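# Seat a gear and two bearing rings in the near holders

## Task

Put the gear and both bearing rings into the holders of the row closest to the robot, each lying flat in the holder whose shape matches it.

## Robot and tools

Robot: two arms, left_arm (base at scene (-0.006, +0.337, -0.003) m) and right_arm (base at (-0.030, -0.365, 0) m), both turned only slightly about z. left_arm carries a five-finger left hand and right_arm a right hand; the left hand mirrors the right. A post stands behind the arms; do not strike it.

Frames: the scene frame has its origin at table-top height midway between the nominal bases, +z up, +x out over the table, left_arm on the +y side. Table and fixed cameras use the scene frame. Each arm's reported hand pose, Hand target, offsets and wrist-camera pose use that arm's own base frame. Reported positions can be a few cm off.

Hand point: a point 0.05 m in front of the palm and 0.15 m from the wrist face along the fingers. Its +z runs along straight fingers, +y out of the palm; +x crosses the palm away from the thumb on the right hand, toward the thumb on the left hand. Straight fingertips end 0.06 to 0.07 m past the point along +z, their centre line 0.06 m toward -y. A wrist bracket on the little-finger side can collide with things.

Row layout (used by execute_actions and move): exactly 28 numbers, each in [-1, 1]. Left arm first: dx, dy, dz, rx, ry, rz, then little, ring, middle, index, thumb_bend, thumb_turn, force_limit, speed; then the same 14 for the right arm. The six pose numbers are offsets, not poses: displacement and a rotation vector relative to that arm's Hand target as it was when the action or move began, along its base axes, turning about the Hand target position. Scale: 1.0 = 0.6 m or 180 degrees. Every row of one action, and every target in one move list, counts from that same start, not from the previous row. Sending all six as 0 asks nothing new of that arm. Orientation gets clipped to within 40 degrees of the measured one each step.

Hand numbers are absolute targets, not offsets. Fingers and thumb_bend: +1 straight/open, -1 curled. thumb_turn: +1 beside the palm, -1 opposite the fingers. force_limit maps -1 to about 0 N and +1 to 10 N at the fingertip (15 N for the two thumb motors). speed rises from nearly zero at -1 to full at +0.48 and above; full travel is 0.49 s. Use speed -0.94 or below for gentle grasps. There is no 'leave unchanged' value: resend the eight hand numbers of the last row actually carried out for that hand, or, before any, its hand_measured six plus hand_force_limit and hand_speed. Thumb turned in, the hand encloses objects about 0.035 to 0.065 m thick; a handle down to 0.025 m; thumb tip against index pad pinches light objects up to about 0.08 m. To grip harder, raise force_limit and send a target more closed than hand_measured; to loosen, send one more open.

execute_actions: actions = list of actions; each action = 1 to 15 rows, one per 1/30 s step; a short action repeats its last row up to 15 steps. cameras: list of names, ["all"], or []; default shows all only for an empty actions list. An empty actions list just returns state and images.

move: target = one row or a list of up to 15 rows, all offsets from the same starting Hand targets. speed: m/s along the path, 0.002 to 4.3 (default 0.25), turns at twice that in rad/s; one value or one per target. blend: corner rounding in m, default 0 (stop at each). blocking=false returns after about 0.5 s while motion continues. Paths are straight, capped at 10 s, and do not avoid obstacles or the other arm. Hand numbers of later targets are applied on arrival.

wait: seconds 0 to 3600, sends nothing new. stop: brakes a running move. zoom_image: camera (cam_high, cam_low, cam_left_wrist, cam_right_wrist) and region [x0, y0, x1, y1] in pixels, at most 504 by 504, of its latest image. show_instructions: shows reference pages. finished_scene: ends the scene (scene 1, optional).

Results: end_effector_position (m) and end_effector_quat_wxyz per arm in its base frame; Hand target (the next offsets' origin); Joint positions, velocities and torques; hand_measured, hand_stopped_by (moving, target, force, stalled, fault) and hand_load_n (positive when pushed open; near 0 means grip lost) in motor order; hand_force_limit, hand_speed; motor temperatures. A move adds a 'move:' line: done, off_target, moving, held or fault, plus limits=paced (pose clipped) or limits=held (checks withheld steps). Arms often rest 1 to 3 cm short, usually low; that alone is not contact. A later execute_actions call re-requests the Hand target; otherwise send the gap as an offset. MOTOR HOT warns near 85 °C; at 100 °C the arm drops (OVER-TEMPERATURE FAULT).

Cameras are 896x504. Joint ranges (rad): waist -2.880 to 2.880, shoulder 0.000 to 3.142, elbow 0.000 to 3.019, wrist pitch -1.693 to 1.571, wrist yaw -1.571 to 1.571, wrist roll -2.094 to 2.094.

Avoid: dropping parts even a few mm, releasing moving parts, fast impacts, pressing hard into the table, holders or post, excess finger load, the two arms or hands touching, closing one hand on the other, and anything leaving the table. To end a push, command the target back beyond the hand point. Loose parts may occasionally get nudged by outside disturbances.

Each tool is called by a JSON object that holds its "name" and its "arguments".

Reference images:

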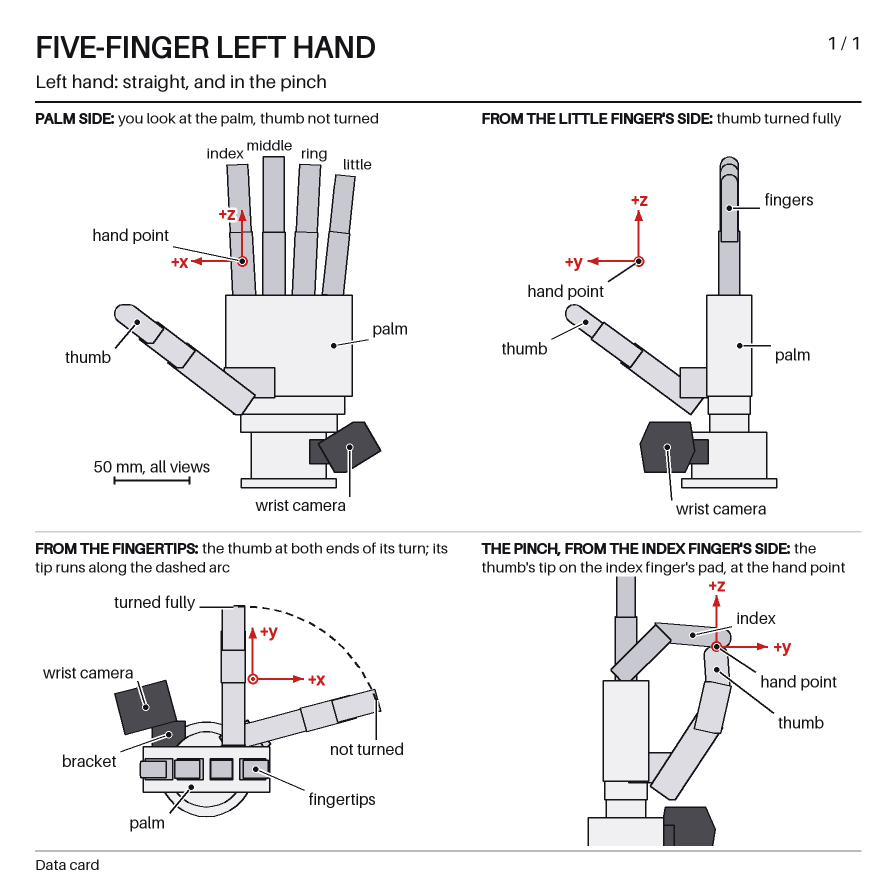

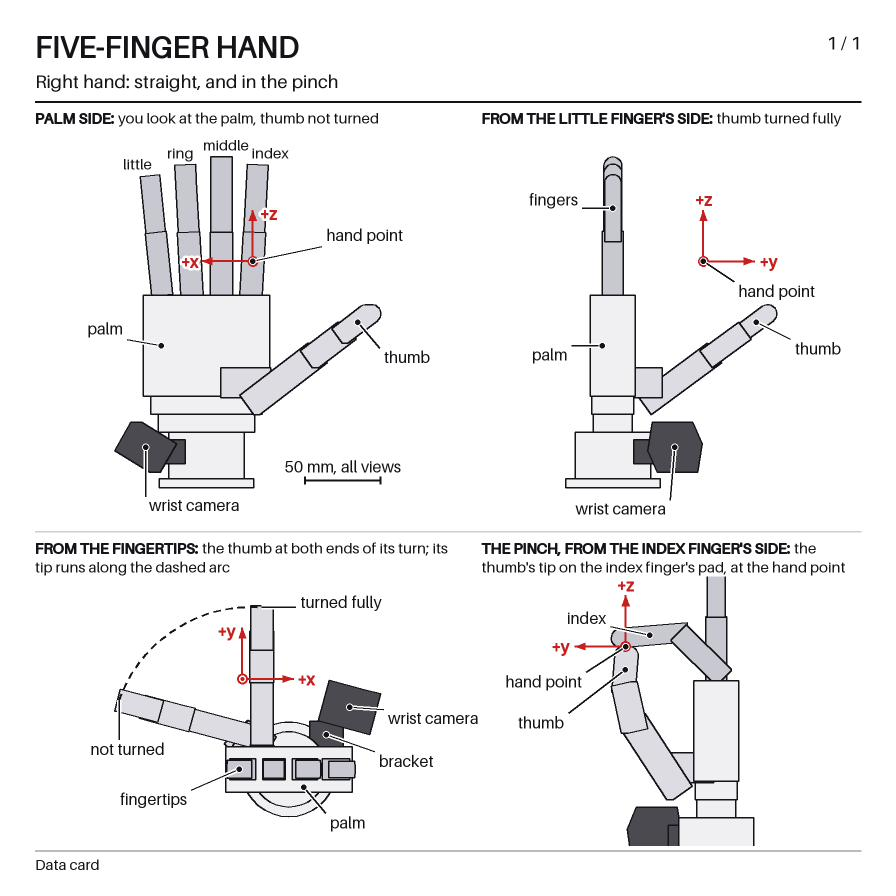

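## Session

{"name": "execute_actions", "arguments": {"actions": []}}

Scene clock: 0.00 s.
left_arm: end_effector_position=(+0.4518, -0.3265, +0.3917) hand_measured=(+1.000, +1.000, +1.000, +1.000, +1.000, +1.000) hand_load_n=(+0.5, +0.0, +0.0, +0.0, +0.0, +0.0) hand_stopped_by=(target, target, target, target, target, target) hand_force_limit=0.00 hand_speed=-0.80 end_effector_quat_wxyz=(+0.568, +0.414, +0.628, -0.334) | right_arm: end_effector_position=(+0.2594, -0.1898, +0.2230) hand_measured=(+1.000, +1.000, +1.000, +1.000, +1.000, +1.000) hand_load_n=(+0.0, +0.5, +0.0, +0.0, +0.0, +0.0) hand_stopped_by=(target, target, target, target, target, target) hand_force_limit=0.00 hand_speed=-0.80 end_effector_quat_wxyz=(+0.022, +0.996, -0.086, +0.030)
Joint positions: left_arm=[-0.53 1.1 0.989 -0.047 0.577 1.709] | right_arm=[-0.411 1.149 1.113 -1.464 0.022 -1.809]
Joint velocities: within noise
Joint torques (N m): no reading
Motor temperatures (°C): left_arm=[28 34 29 32 22 23] | right_arm=[28 23 23 30 32 23]
Heat: left arm: hottest shoulder 34 °C; right arm: hottest wrist yaw 32 °C.
Hand target: left_arm +0.4539, -0.3277, +0.4163; +0.584, +0.414, +0.614, -0.333 | right_arm +0.2655, -0.1924, +0.2331; +0.026, +0.995, -0.086, +0.043

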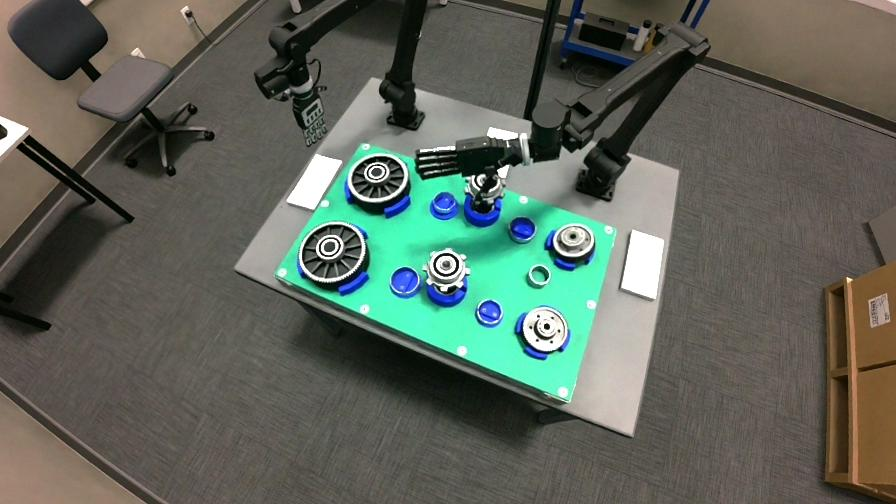

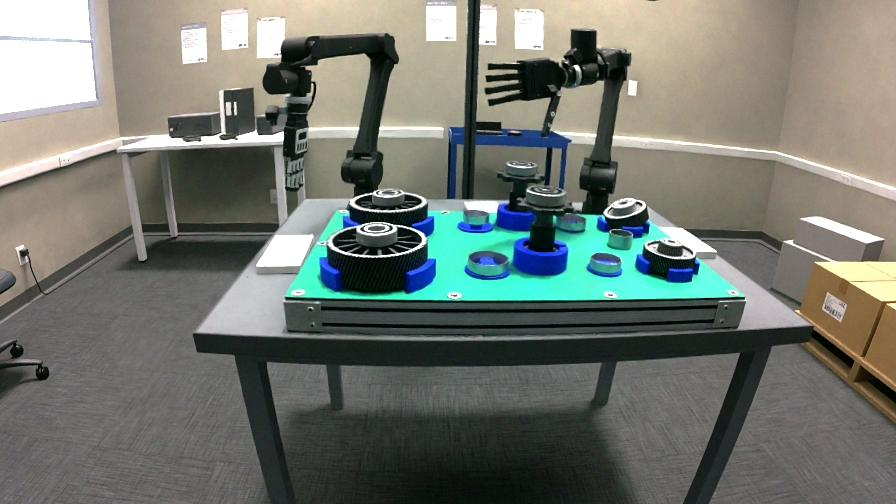

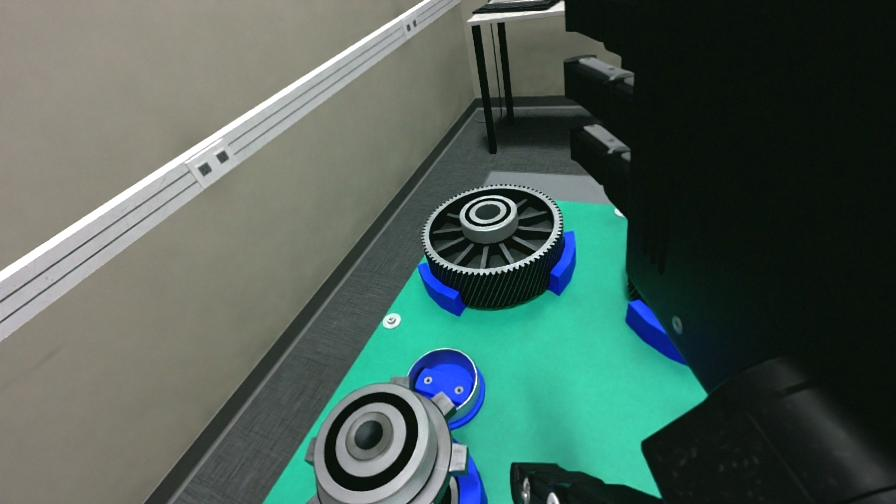

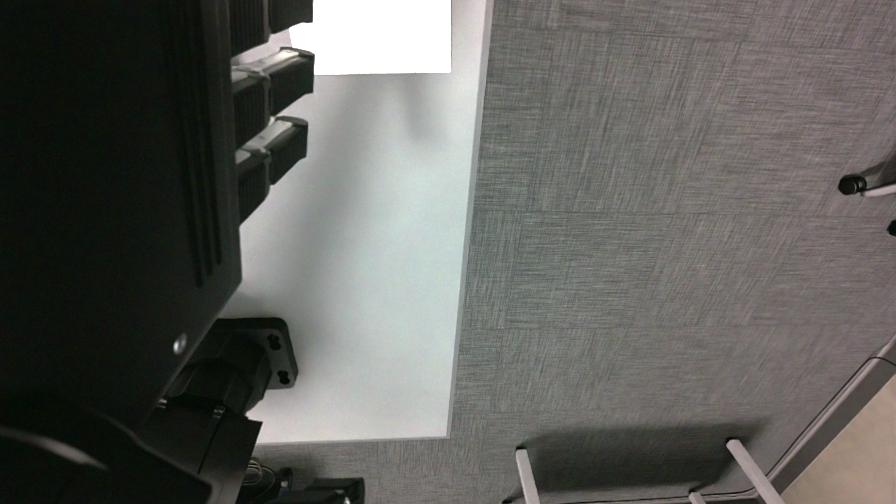

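{"name": "zoom_image", "arguments": {"camera": "cam_high", "region": [400, 130, 640, 270]}}

{"name": "zoom_image", "arguments": {"camera": "cam_high", "region": [260, 130, 500, 270]}}

{"name": "zoom_image", "arguments": {"camera": "cam_high", "region": [380, 230, 620, 370]}}

{"name": "zoom_image", "arguments": {"camera": "cam_low", "region": [300, 140, 520, 310]}}

{"name": "zoom_image", "arguments": {"camera": "cam_low", "region": [500, 140, 720, 310]}}

Scaled by 2.100.

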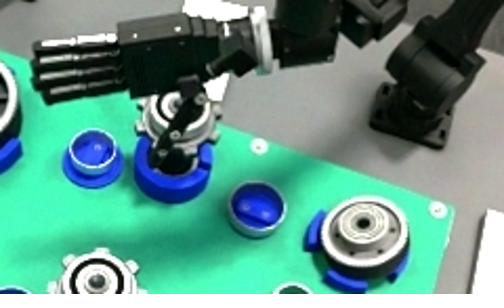

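Scaled by 2.100.

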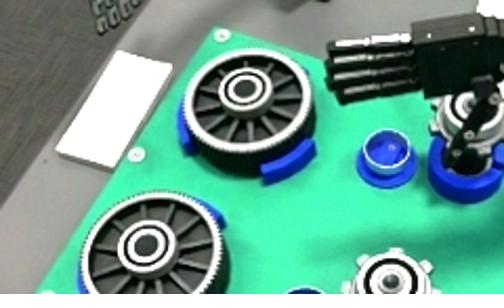

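Scaled by 2.100.

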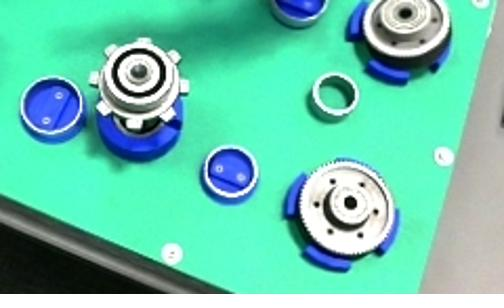

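Scaled by 2.291.

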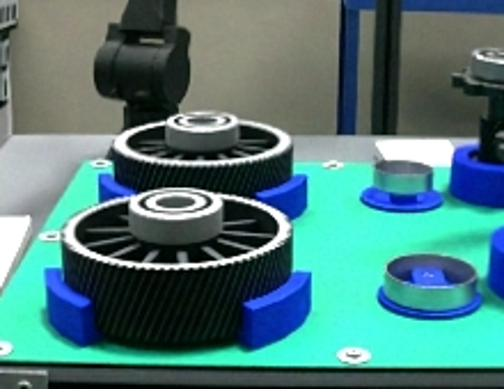

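Scaled by 2.291.

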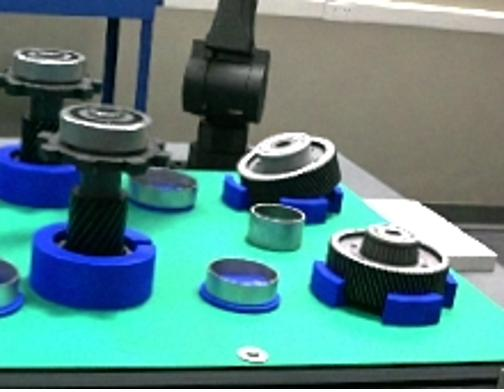

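{"name": "zoom_image", "arguments": {"camera": "cam_low", "region": [440, 190, 520, 240]}}

{"name": "zoom_image", "arguments": {"camera": "cam_low", "region": [550, 190, 660, 260]}}

{"name": "zoom_image", "arguments": {"camera": "cam_high", "region": [500, 205, 610, 300]}}

{"name": "zoom_image", "arguments": {"camera": "cam_high", "region": [410, 170, 510, 250]}}

{"name": "zoom_image", "arguments": {"camera": "cam_left_wrist", "region": [300, 320, 500, 504]}}

Scaled by 6.300.

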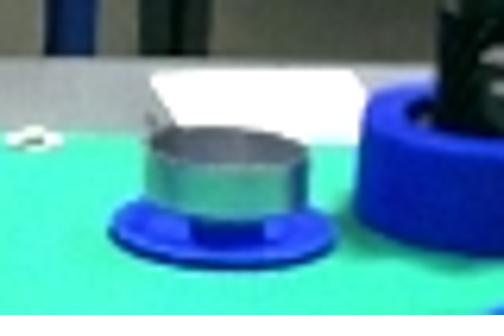

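Scaled by 4.582.

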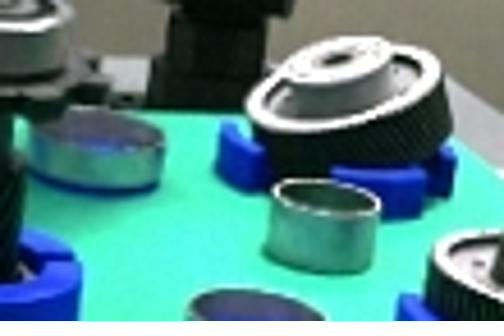

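Scaled by 4.582.

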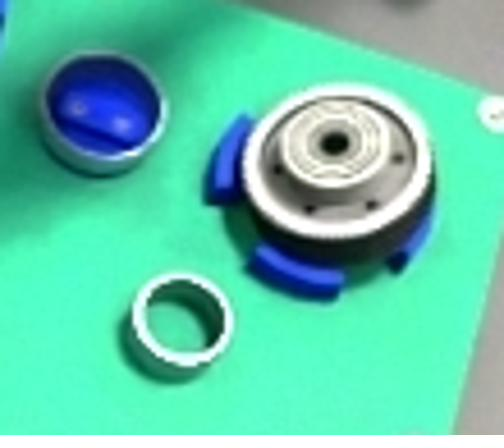

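Scaled by 5.040.

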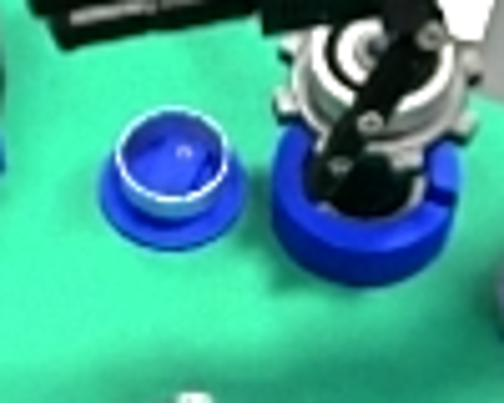

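Scaled by 2.520.

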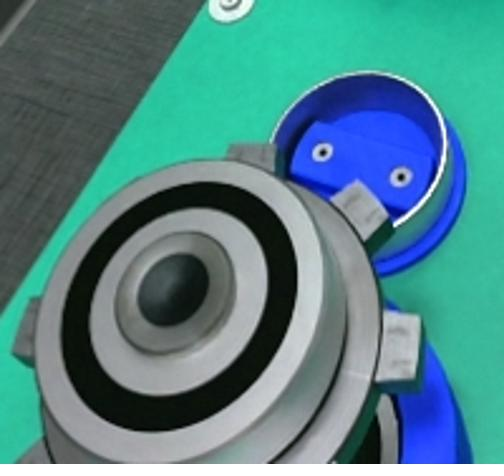

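{"name": "move", "arguments": {"target": [-0.323,0.263,-0.144,-0.2417,0.4741,0.3352,-1,-1,1,1,1,-1,-0.6,0, 0,0,0,0,0,0,1,1,1,1,1,1,0,-0.8], "cameras": ["all"]}}

Scene clock: 50.17 s.
left_arm: end_effector_position=(+0.2562, -0.1693, +0.3004) hand_measured=(-1.000, -1.000, +1.000, +1.000, +1.000, -1.000) hand_load_n=(+0.0, +0.0, +0.0, +0.0, +0.0, +0.5) hand_stopped_by=(target, target, target, target, target, target) hand_force_limit=-0.60 hand_speed=0.00 end_effector_quat_wxyz=(+0.205, -0.441, +0.796, -0.361) | right_arm: end_effector_position=(+0.2594, -0.1898, +0.2230) hand_measured=(+1.000, +1.000, +1.000, +1.000, +1.000, +1.000) hand_load_n=(+0.0, +0.0, +0.0, +0.0, +0.0, +0.0) hand_stopped_by=(target, target, target, target, target, target) hand_force_limit=0.00 hand_speed=-0.80 end_effector_quat_wxyz=(+0.022, +0.996, -0.086, +0.030)
Joint positions: left_arm=[-0.449 0.698 0.952 -0.972 0.076 0.076] | right_arm=[-0.411 1.149 1.113 -1.464 0.022 -1.809]
Joint torques (N m): left_arm=[1.85 -3.02 12.38 1.17 0.15 -0.1] | right_arm=[1.32 -5.71 11.3 0.21 0.09 0.17]
Motor temperatures (°C): left_arm=[27 33 36 32 22 23] | right_arm=[28 23 28 29 31 22]
Heat: left arm: hottest elbow 36 °C; right arm: hottest wrist yaw 31 °C.
Hand target: left_arm +0.2601, -0.1699, +0.3299; +0.216, -0.442, +0.783, -0.381 | right_arm +0.2655, -0.1924, +0.2331; +0.026, +0.995, -0.086, +0.043
Off the commanded pose: left_arm 0.030 m, 3 deg | right_arm 0.012 m, 2 deg.
move: off_target (left_arm)
cam_left_wrist: T_world_to_cam=[[0.443, -0.50443, 0.74115, -0.42679], [-0.86934, -0.44373, 0.21761, 0.07758], [0.2191, -0.74071, -0.63509, 0.1269]] pos_world=[0.22871, -0.08687, 0.38003]

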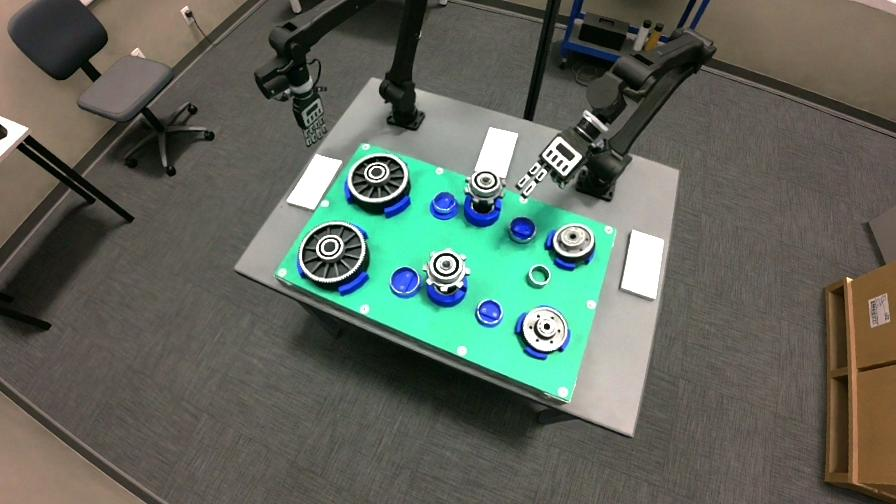

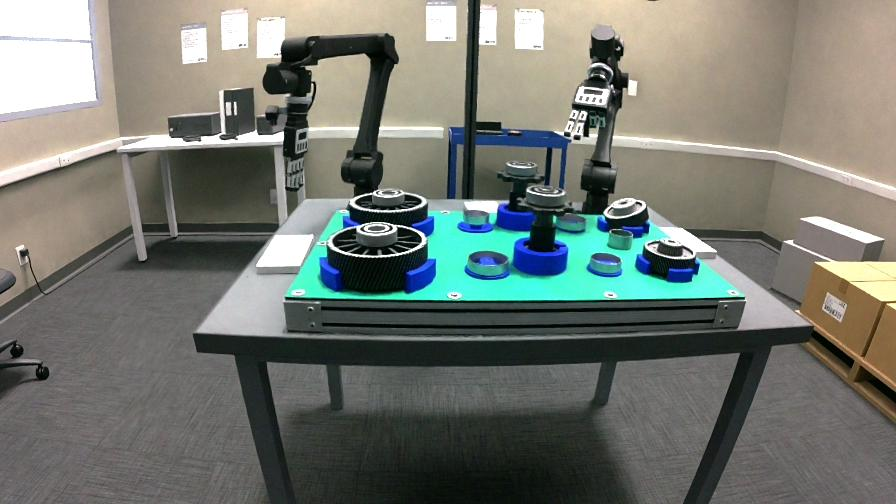

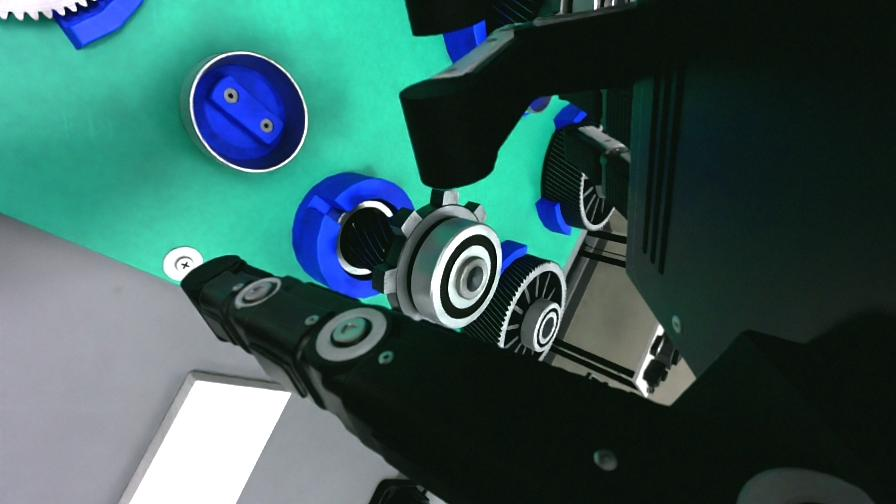

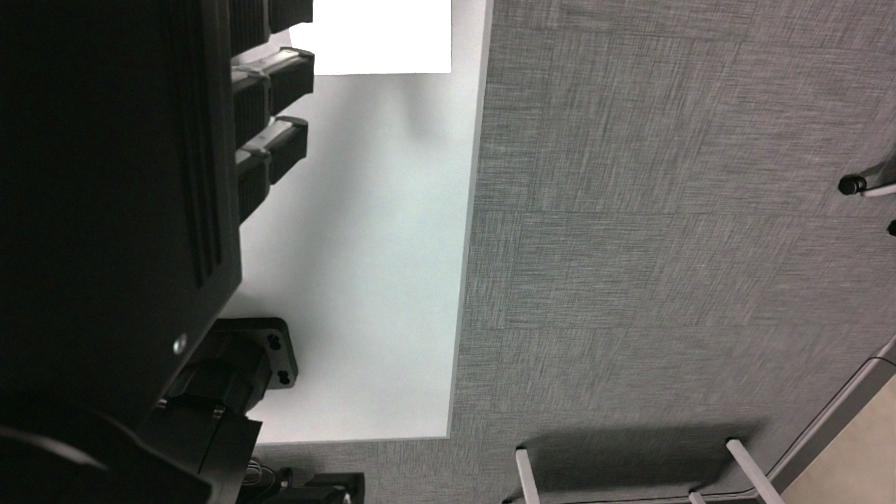

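{"name": "zoom_image", "arguments": {"camera": "cam_left_wrist", "region": [150, 30, 350, 190]}}

{"name": "zoom_image", "arguments": {"camera": "cam_high", "region": [410, 170, 510, 250]}}

Scaled by 2.520.

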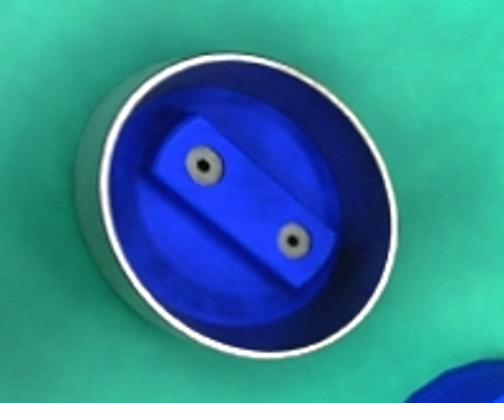

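Scaled by 5.040.

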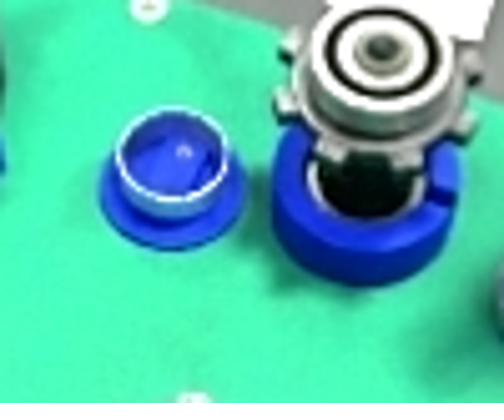

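{"name": "move", "arguments": {"target": [-0.05,0.08,0,0,0,0,-1,-1,1,1,1,-1,-0.6,0, 0.129,0.785,0.112,0.2504,-0.1971,-0.3276,-1,-1,1,1,1,-1,-0.6,0], "cameras": ["all"]}}

Scene clock: 69.80 s.
left_arm: end_effector_position=(+0.2299, -0.1248, +0.3156) hand_measured=(-1.000, -1.000, +1.000, +1.000, +1.000, -1.000) hand_load_n=(+0.5, +0.0, +0.0, +0.0, +0.0, +0.0) hand_stopped_by=(target, target, target, target, target, target) hand_force_limit=-0.60 hand_speed=0.00 end_effector_quat_wxyz=(+0.205, -0.448, +0.786, -0.374) | right_arm: end_effector_position=(+0.3384, +0.2738, +0.2909) hand_measured=(-1.000, -1.000, +1.000, +1.000, +1.000, -1.000) hand_load_n=(+0.0, +0.0, +0.0, +0.0, +0.0, -0.5) hand_stopped_by=(target, target, target, target, target, target) hand_force_limit=-0.60 hand_speed=0.00 end_effector_quat_wxyz=(-0.330, +0.715, -0.554, +0.270)
Joint positions: left_arm=[-0.249 0.585 0.952 -1.079 0.232 0.179] | right_arm=[0.751 1.04 1.096 -0.818 0.397 0.326]
Joint torques (N m): left_arm=[1.73 -1.03 10.36 0.79 0.31 0.04] | right_arm=[1.14 -5.77 11.4 1.59 0.46 0.3]
Motor temperatures (°C): left_arm=[27 33 41 31 22 23] | right_arm=[28 23 29 29 31 22]
Heat: left arm: hottest elbow 41 °C; right arm: hottest wrist yaw 31 °C.
Hand target: left_arm +0.2301, -0.1218, +0.3299; +0.216, -0.442, +0.783, -0.381 | right_arm +0.3429, +0.2785, +0.3001; -0.343, +0.706, -0.557, +0.271
Off the commanded pose: left_arm 0.015 m, 2 deg | right_arm 0.011 m, 2 deg.
move: off_target (left_arm, right_arm)
cam_left_wrist: T_world_to_cam=[[0.44163, -0.47488, 0.76122, -0.40635], [-0.86525, -0.4498, 0.22138, 0.06824], [0.23727, -0.75642, -0.60954, 0.16104]] pos_world=[0.20029, -0.04046, 0.39237]
cam_right_wrist: T_world_to_cam=[[-0.54704, -0.38341, -0.74414, 0.50519], [-0.71773, 0.67232, 0.18122, 0.00343], [0.43082, 0.63323, -0.64298, -0.02172]] pos_world=[0.28818, 0.20514, 0.36135]

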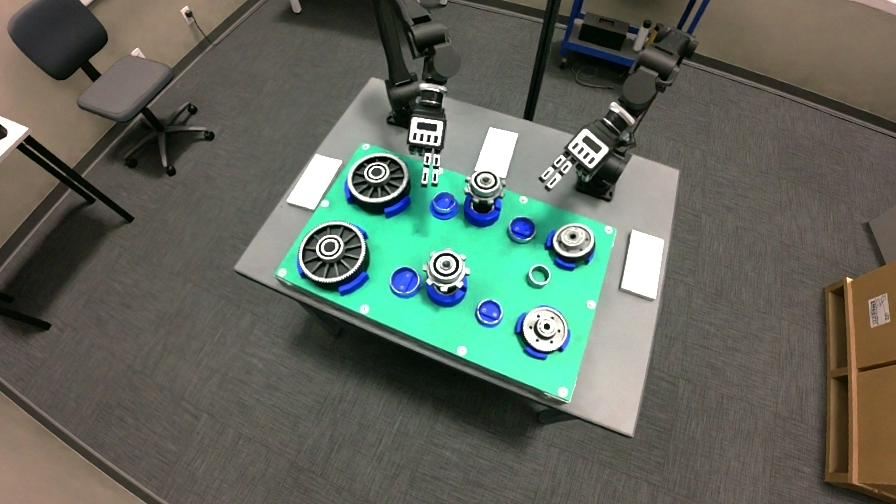

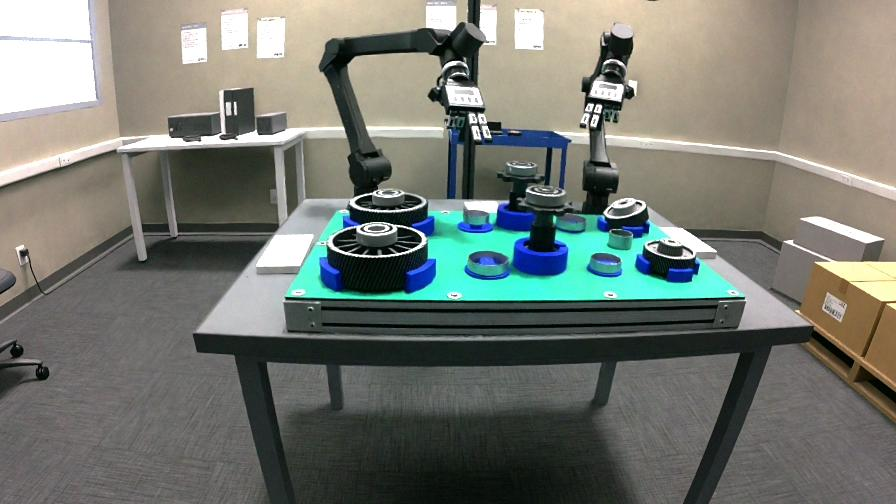

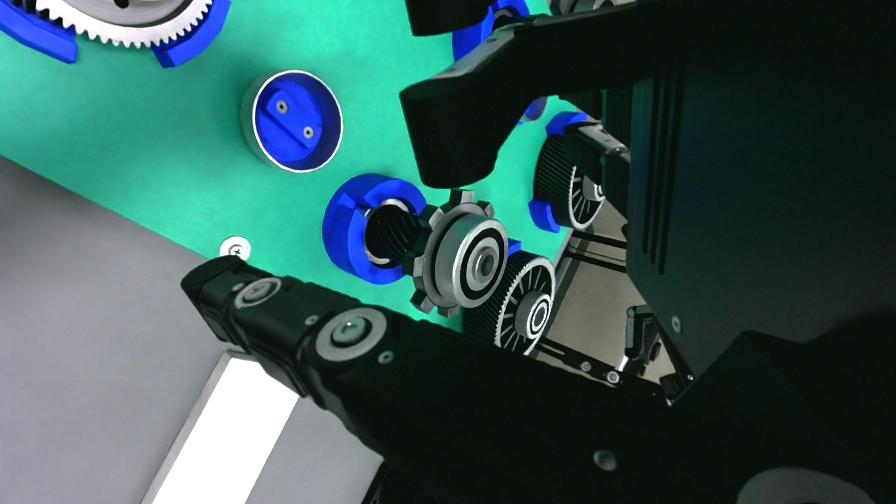

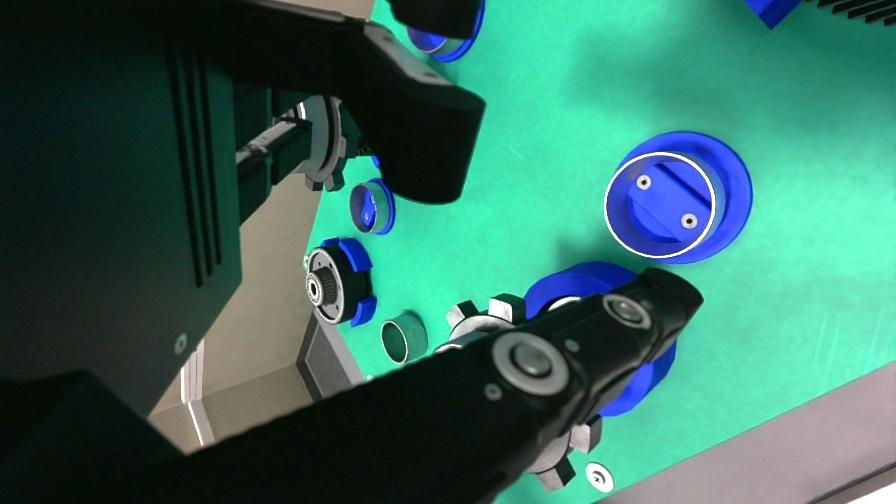

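{"name": "zoom_image", "arguments": {"camera": "cam_right_wrist", "region": [590, 110, 770, 280]}}

{"name": "zoom_image", "arguments": {"camera": "cam_left_wrist", "region": [220, 50, 400, 200]}}

Scaled by 2.800.

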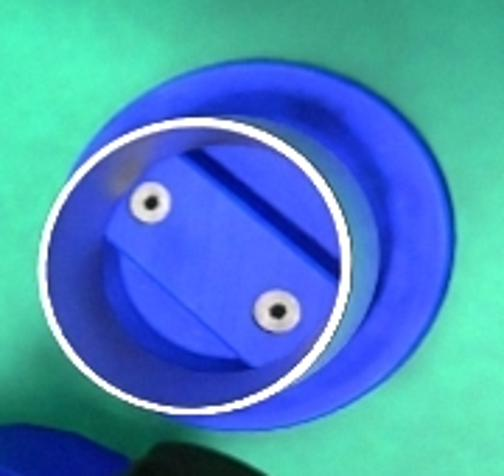

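Scaled by 2.800.

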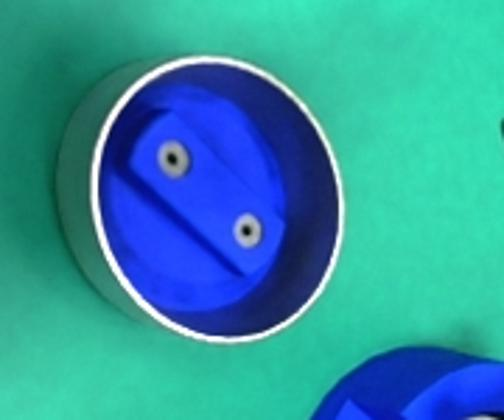

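{"name": "move", "arguments": {"target": [0,0,0,0,0,0,-1,-1,1,1,1,-1,-0.6,0, -0.005,0.044,-0.217,0,0,0,-1,-1,0.8,0.8,1,-1,-0.6,0], "cameras": ["cam_right_wrist","cam_high","cam_low"], "speed": 0.15}}

{"name": "zoom_image", "arguments": {"camera": "cam_low", "region": [420, 130, 560, 240]}}

Scene clock: 87.33 s.
left_arm: end_effector_position=(+0.2299, -0.1248, +0.3156) hand_measured=(-1.000, -1.000, +1.000, +1.000, +1.000, -1.000) hand_load_n=(+0.0, +0.0, +0.0, +0.0, +0.0, -0.5) hand_stopped_by=(target, target, target, target, target, target) hand_force_limit=-0.60 hand_speed=0.00 end_effector_quat_wxyz=(+0.205, -0.448, +0.786, -0.374) | right_arm: end_effector_position=(+0.3396, +0.2997, +0.1671) hand_measured=(-1.000, -1.000, +0.800, +0.800, +1.000, -1.000) hand_load_n=(+0.0, +0.0, +0.0, +0.0, +0.0, +0.0) hand_stopped_by=(target, target, target, target, target, target) hand_force_limit=-0.60 hand_speed=0.00 end_effector_quat_wxyz=(-0.334, +0.711, -0.556, +0.272)
Joint positions: left_arm=[-0.249 0.585 0.952 -1.079 0.232 0.179] | right_arm=[0.807 1.135 0.831 -0.466 0.443 0.373]
Joint torques (N m): left_arm=[2.14 -1.38 10.4 1.11 0.25 0.04] | right_arm=[1.61 -6.36 9.74 1.48 0.47 0.27]
Heat: left arm: hottest elbow 42 °C; right arm: hottest wrist yaw 31 °C.
Hand target: left_arm +0.2301, -0.1218, +0.3299; +0.216, -0.442, +0.783, -0.381 | right_arm +0.3400, +0.3049, +0.1701; -0.343, +0.706, -0.557, +0.271
Off the commanded pose: left_arm 0.015 m, 2 deg | right_arm 0.006 m, 1 deg.
move: done
cam_right_wrist: T_world_to_cam=[[-0.54315, -0.37451, -0.75149, 0.42082], [-0.71473, 0.67591, 0.17974, 0.00751], [0.44062, 0.63473, -0.63479, -0.12339]] pos_world=[0.2883, 0.23085, 0.23657]
Images, in order (width x height): cam_high 896x504, cam_low 896x504, cam_right_wrist 896x504.

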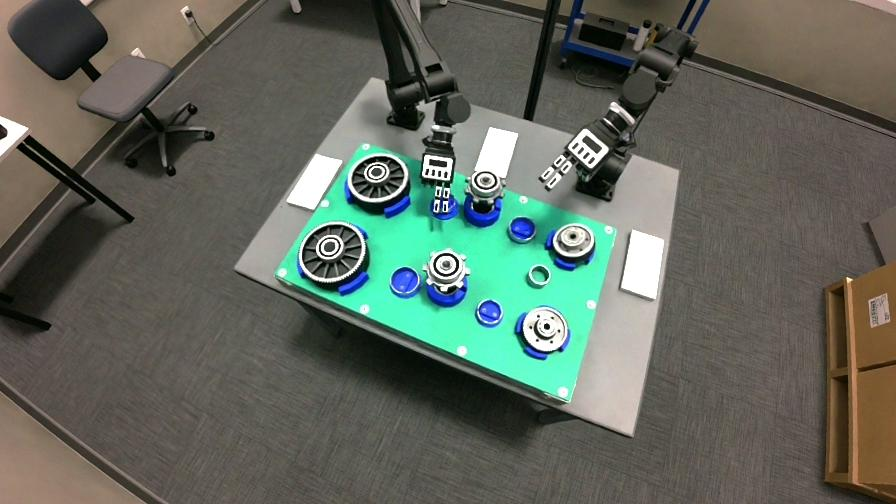

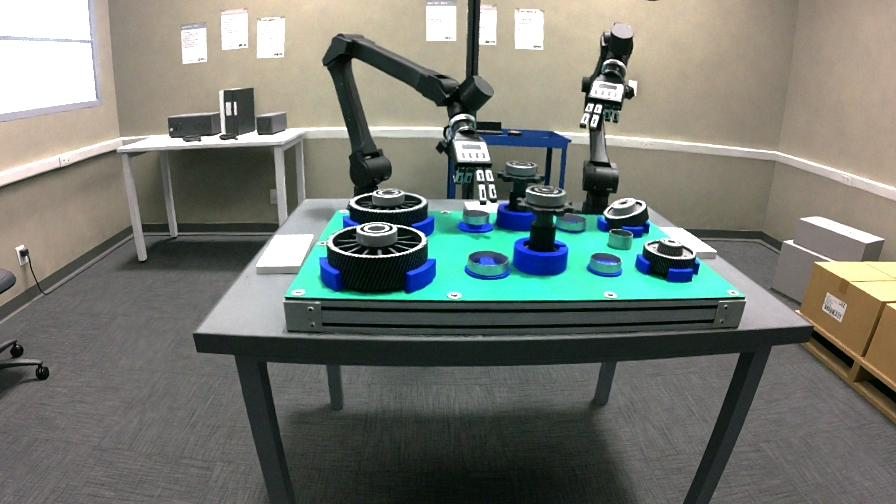

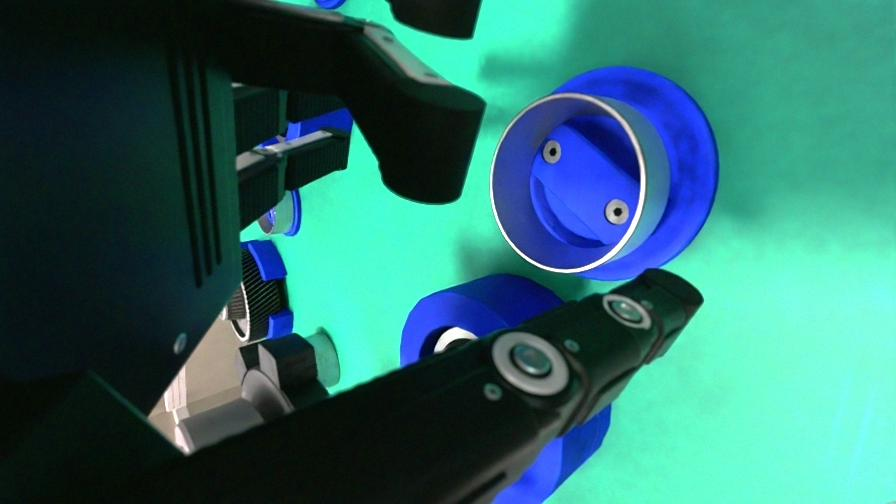

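Scaled by 3.600.

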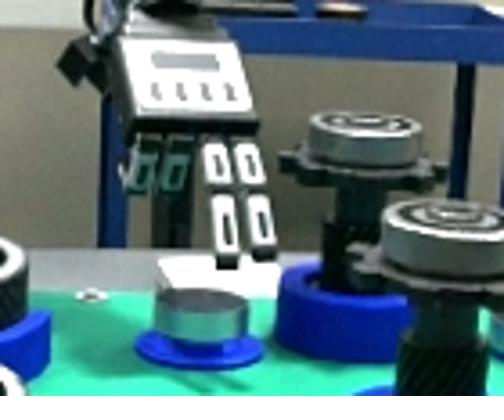

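{"name": "move", "arguments": {"target": [0,0,0,0,0,0,-1,-1,1,1,1,-1,-0.6,0, -0.002,0.0035,-0.067,0,0,0,-1,-1,0.8,0.8,1,-1,-0.6,0], "cameras": ["cam_right_wrist","cam_low"], "speed": 0.1}}

{"name": "zoom_image", "arguments": {"camera": "cam_low", "region": [420, 130, 560, 240]}}

Scene clock: 93.07 s.
left_arm: end_effector_position=(+0.2299, -0.1248, +0.3156) hand_measured=(-1.000, -1.000, +1.000, +1.000, +1.000, -1.000) hand_load_n=(+0.0, +0.0, -0.5, +0.0, +0.0, +0.0) hand_stopped_by=(target, target, target, target, target, target) hand_force_limit=-0.60 hand_speed=0.00 end_effector_quat_wxyz=(+0.205, -0.448, +0.786, -0.374) | right_arm: end_effector_position=(+0.3389, +0.3017, +0.1279) hand_measured=(-1.000, -1.000, +0.800, +0.800, +1.000, -1.000) hand_load_n=(+0.0, +0.0, +0.0, +0.0, +0.0, +0.0) hand_stopped_by=(target, target, target, target, target, target) hand_force_limit=-0.60 hand_speed=0.00 end_effector_quat_wxyz=(-0.334, +0.710, -0.556, +0.273)
Joint positions: left_arm=[-0.249 0.585 0.952 -1.079 0.232 0.179] | right_arm=[0.813 1.181 0.755 -0.344 0.448 0.378]
Joint torques (N m): left_arm=[1.2 -1.26 10.18 0.91 0.28 0.05] | right_arm=[2.14 -7 9.17 1.55 0.49 0.28]
Heat: left arm: hottest elbow 42 °C; right arm: hottest wrist yaw 31 °C.
Hand target: left_arm +0.2301, -0.1218, +0.3299; +0.216, -0.442, +0.783, -0.381 | right_arm +0.3387, +0.3070, +0.1298; -0.343, +0.706, -0.557, +0.271
Off the commanded pose: left_arm 0.015 m, 2 deg | right_arm 0.006 m, 1 deg.
move: done
cam_right_wrist: T_world_to_cam=[[-0.54246, -0.37256, -0.75296, 0.39121], [-0.71417, 0.67649, 0.17979, 0.01241], [0.44238, 0.63527, -0.63304, -0.15017]] pos_world=[0.28751, 0.23275, 0.19727]
Images, in order (width x height): cam_low 896x504, cam_right_wrist 896x504.

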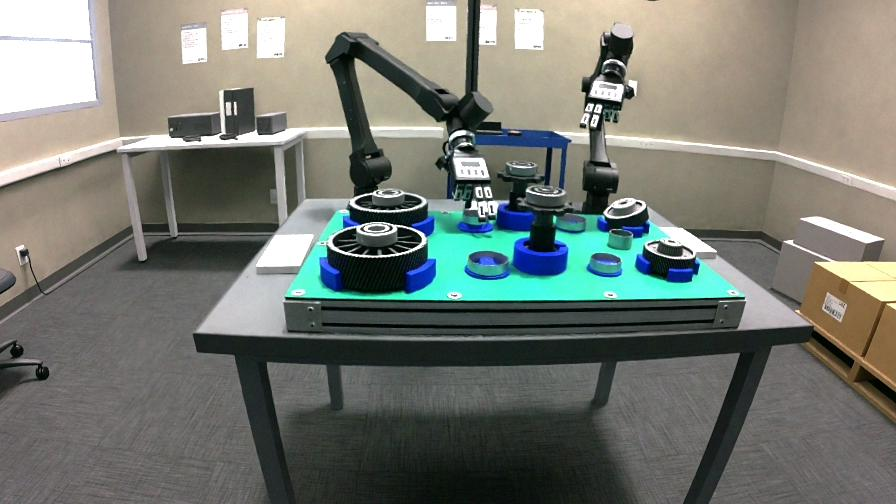

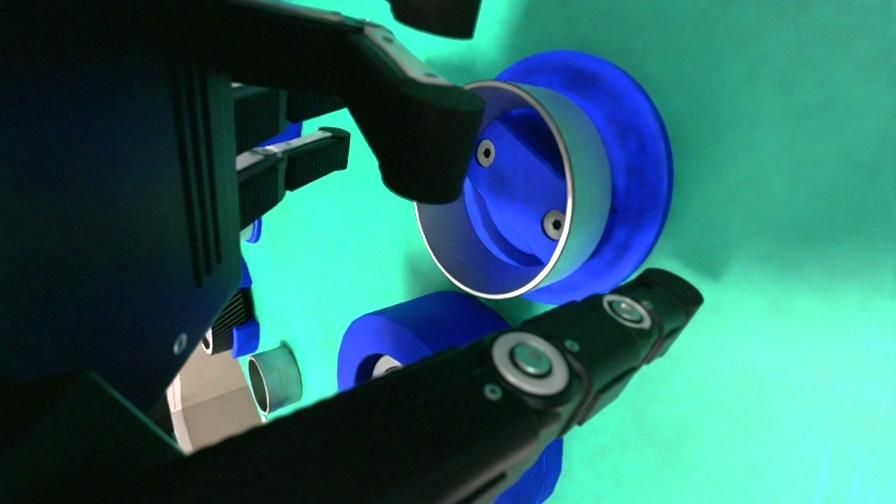

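Scaled by 3.600.

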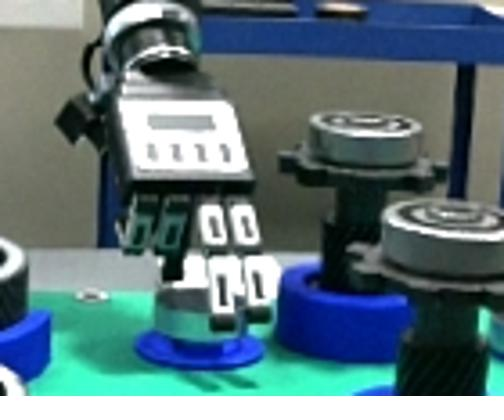

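{"name": "move", "arguments": {"target": [0,0,0,0,0,0,-1,-1,1,1,1,-1,-0.6,0, 0,0,-0.038,0,0,0,-1,-1,0.8,0.8,1,-1,-0.6,0], "cameras": ["cam_right_wrist","cam_low"], "speed": 0.1}}

{"name": "zoom_image", "arguments": {"camera": "cam_low", "region": [420, 130, 560, 240]}}

Scene clock: 104.10 s.
left_arm: end_effector_position=(+0.2299, -0.1248, +0.3156) hand_measured=(-1.000, -1.000, +1.000, +1.000, +1.000, -1.000) hand_load_n=(+0.0, +0.0, +0.0, +0.0, +0.0, +0.0) hand_stopped_by=(target, target, target, target, target, target) hand_force_limit=-0.60 hand_speed=0.00 end_effector_quat_wxyz=(+0.205, -0.448, +0.786, -0.374) | right_arm: end_effector_position=(+0.3393, +0.3020, +0.1061) hand_measured=(-1.000, -1.000, +0.800, +0.800, +1.000, -1.000) hand_load_n=(+0.0, +0.0, +0.0, +0.0, +0.0, +0.0) hand_stopped_by=(target, target, target, target, target, target) hand_force_limit=-0.60 hand_speed=0.00 end_effector_quat_wxyz=(-0.336, +0.710, -0.556, +0.273)
Joint positions: left_arm=[-0.249 0.585 0.952 -1.079 0.232 0.179] | right_arm=[0.813 1.213 0.715 -0.27 0.448 0.379]
Joint torques (N m): left_arm=[2.02 -1.44 10.35 1.14 0.31 0.1] | right_arm=[2.08 -6.53 8.85 1.65 0.44 0.29]
Heat: left arm: hottest elbow 42 °C; right arm: hottest wrist yaw 31 °C.
Hand target: left_arm +0.2301, -0.1218, +0.3299; +0.216, -0.442, +0.783, -0.381 | right_arm +0.3388, +0.3070, +0.1070; -0.343, +0.706, -0.557, +0.271
Off the commanded pose: left_arm 0.015 m, 2 deg | right_arm 0.005 m, 1 deg.
move: done
cam_right_wrist: T_world_to_cam=[[-0.54135, -0.37094, -0.75455, 0.37446], [-0.71414, 0.67652, 0.17977, 0.01629], [0.44378, 0.63617, -0.63114, -0.16532]] pos_world=[0.28771, 0.23305, 0.17527]
Images, in order (width x height): cam_low 896x504, cam_right_wrist 896x504.

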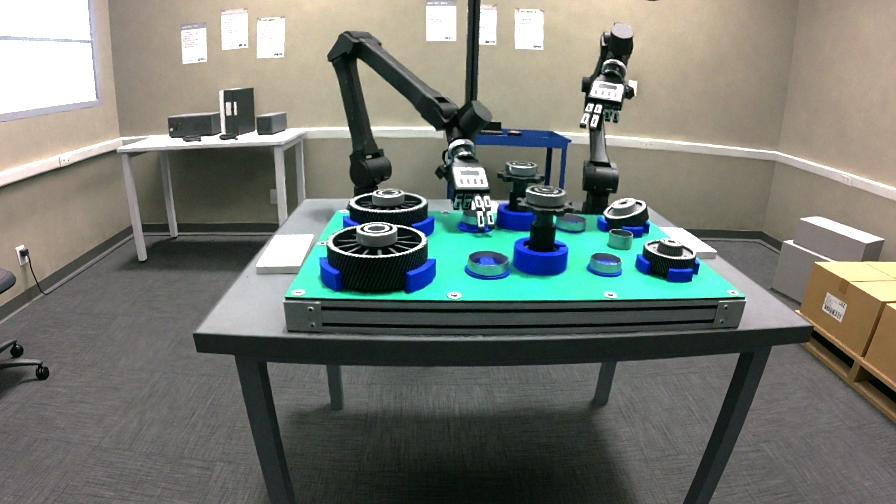

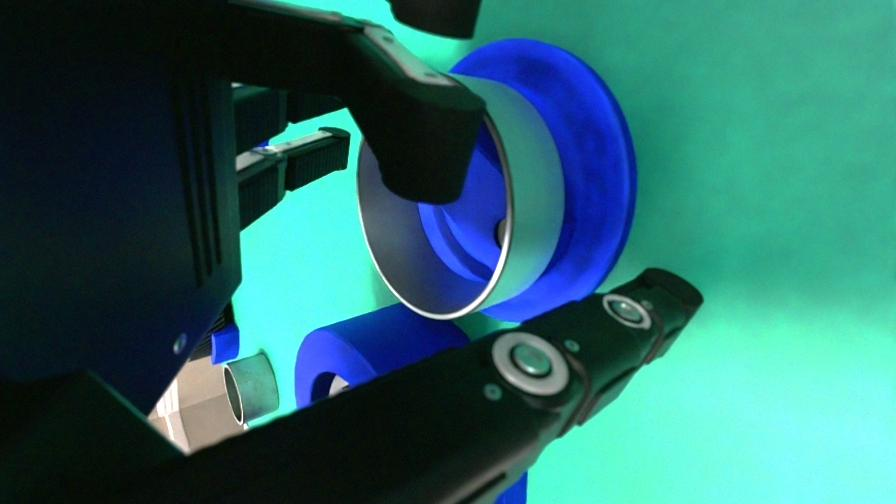

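Scaled by 3.600.

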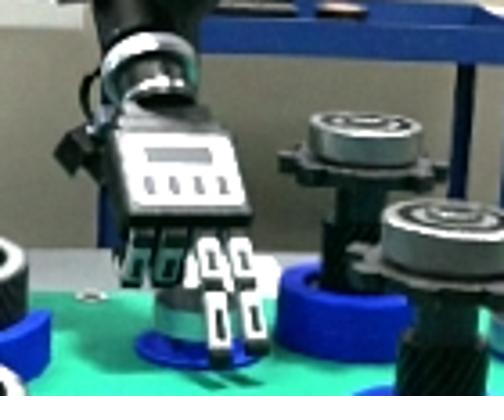

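{"name": "zoom_image", "arguments": {"camera": "cam_right_wrist", "region": [200, 40, 480, 240]}}

Scaled by 1.800.

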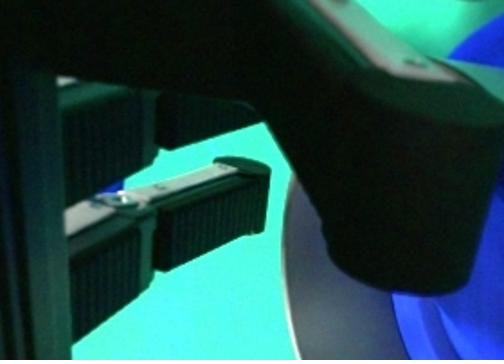

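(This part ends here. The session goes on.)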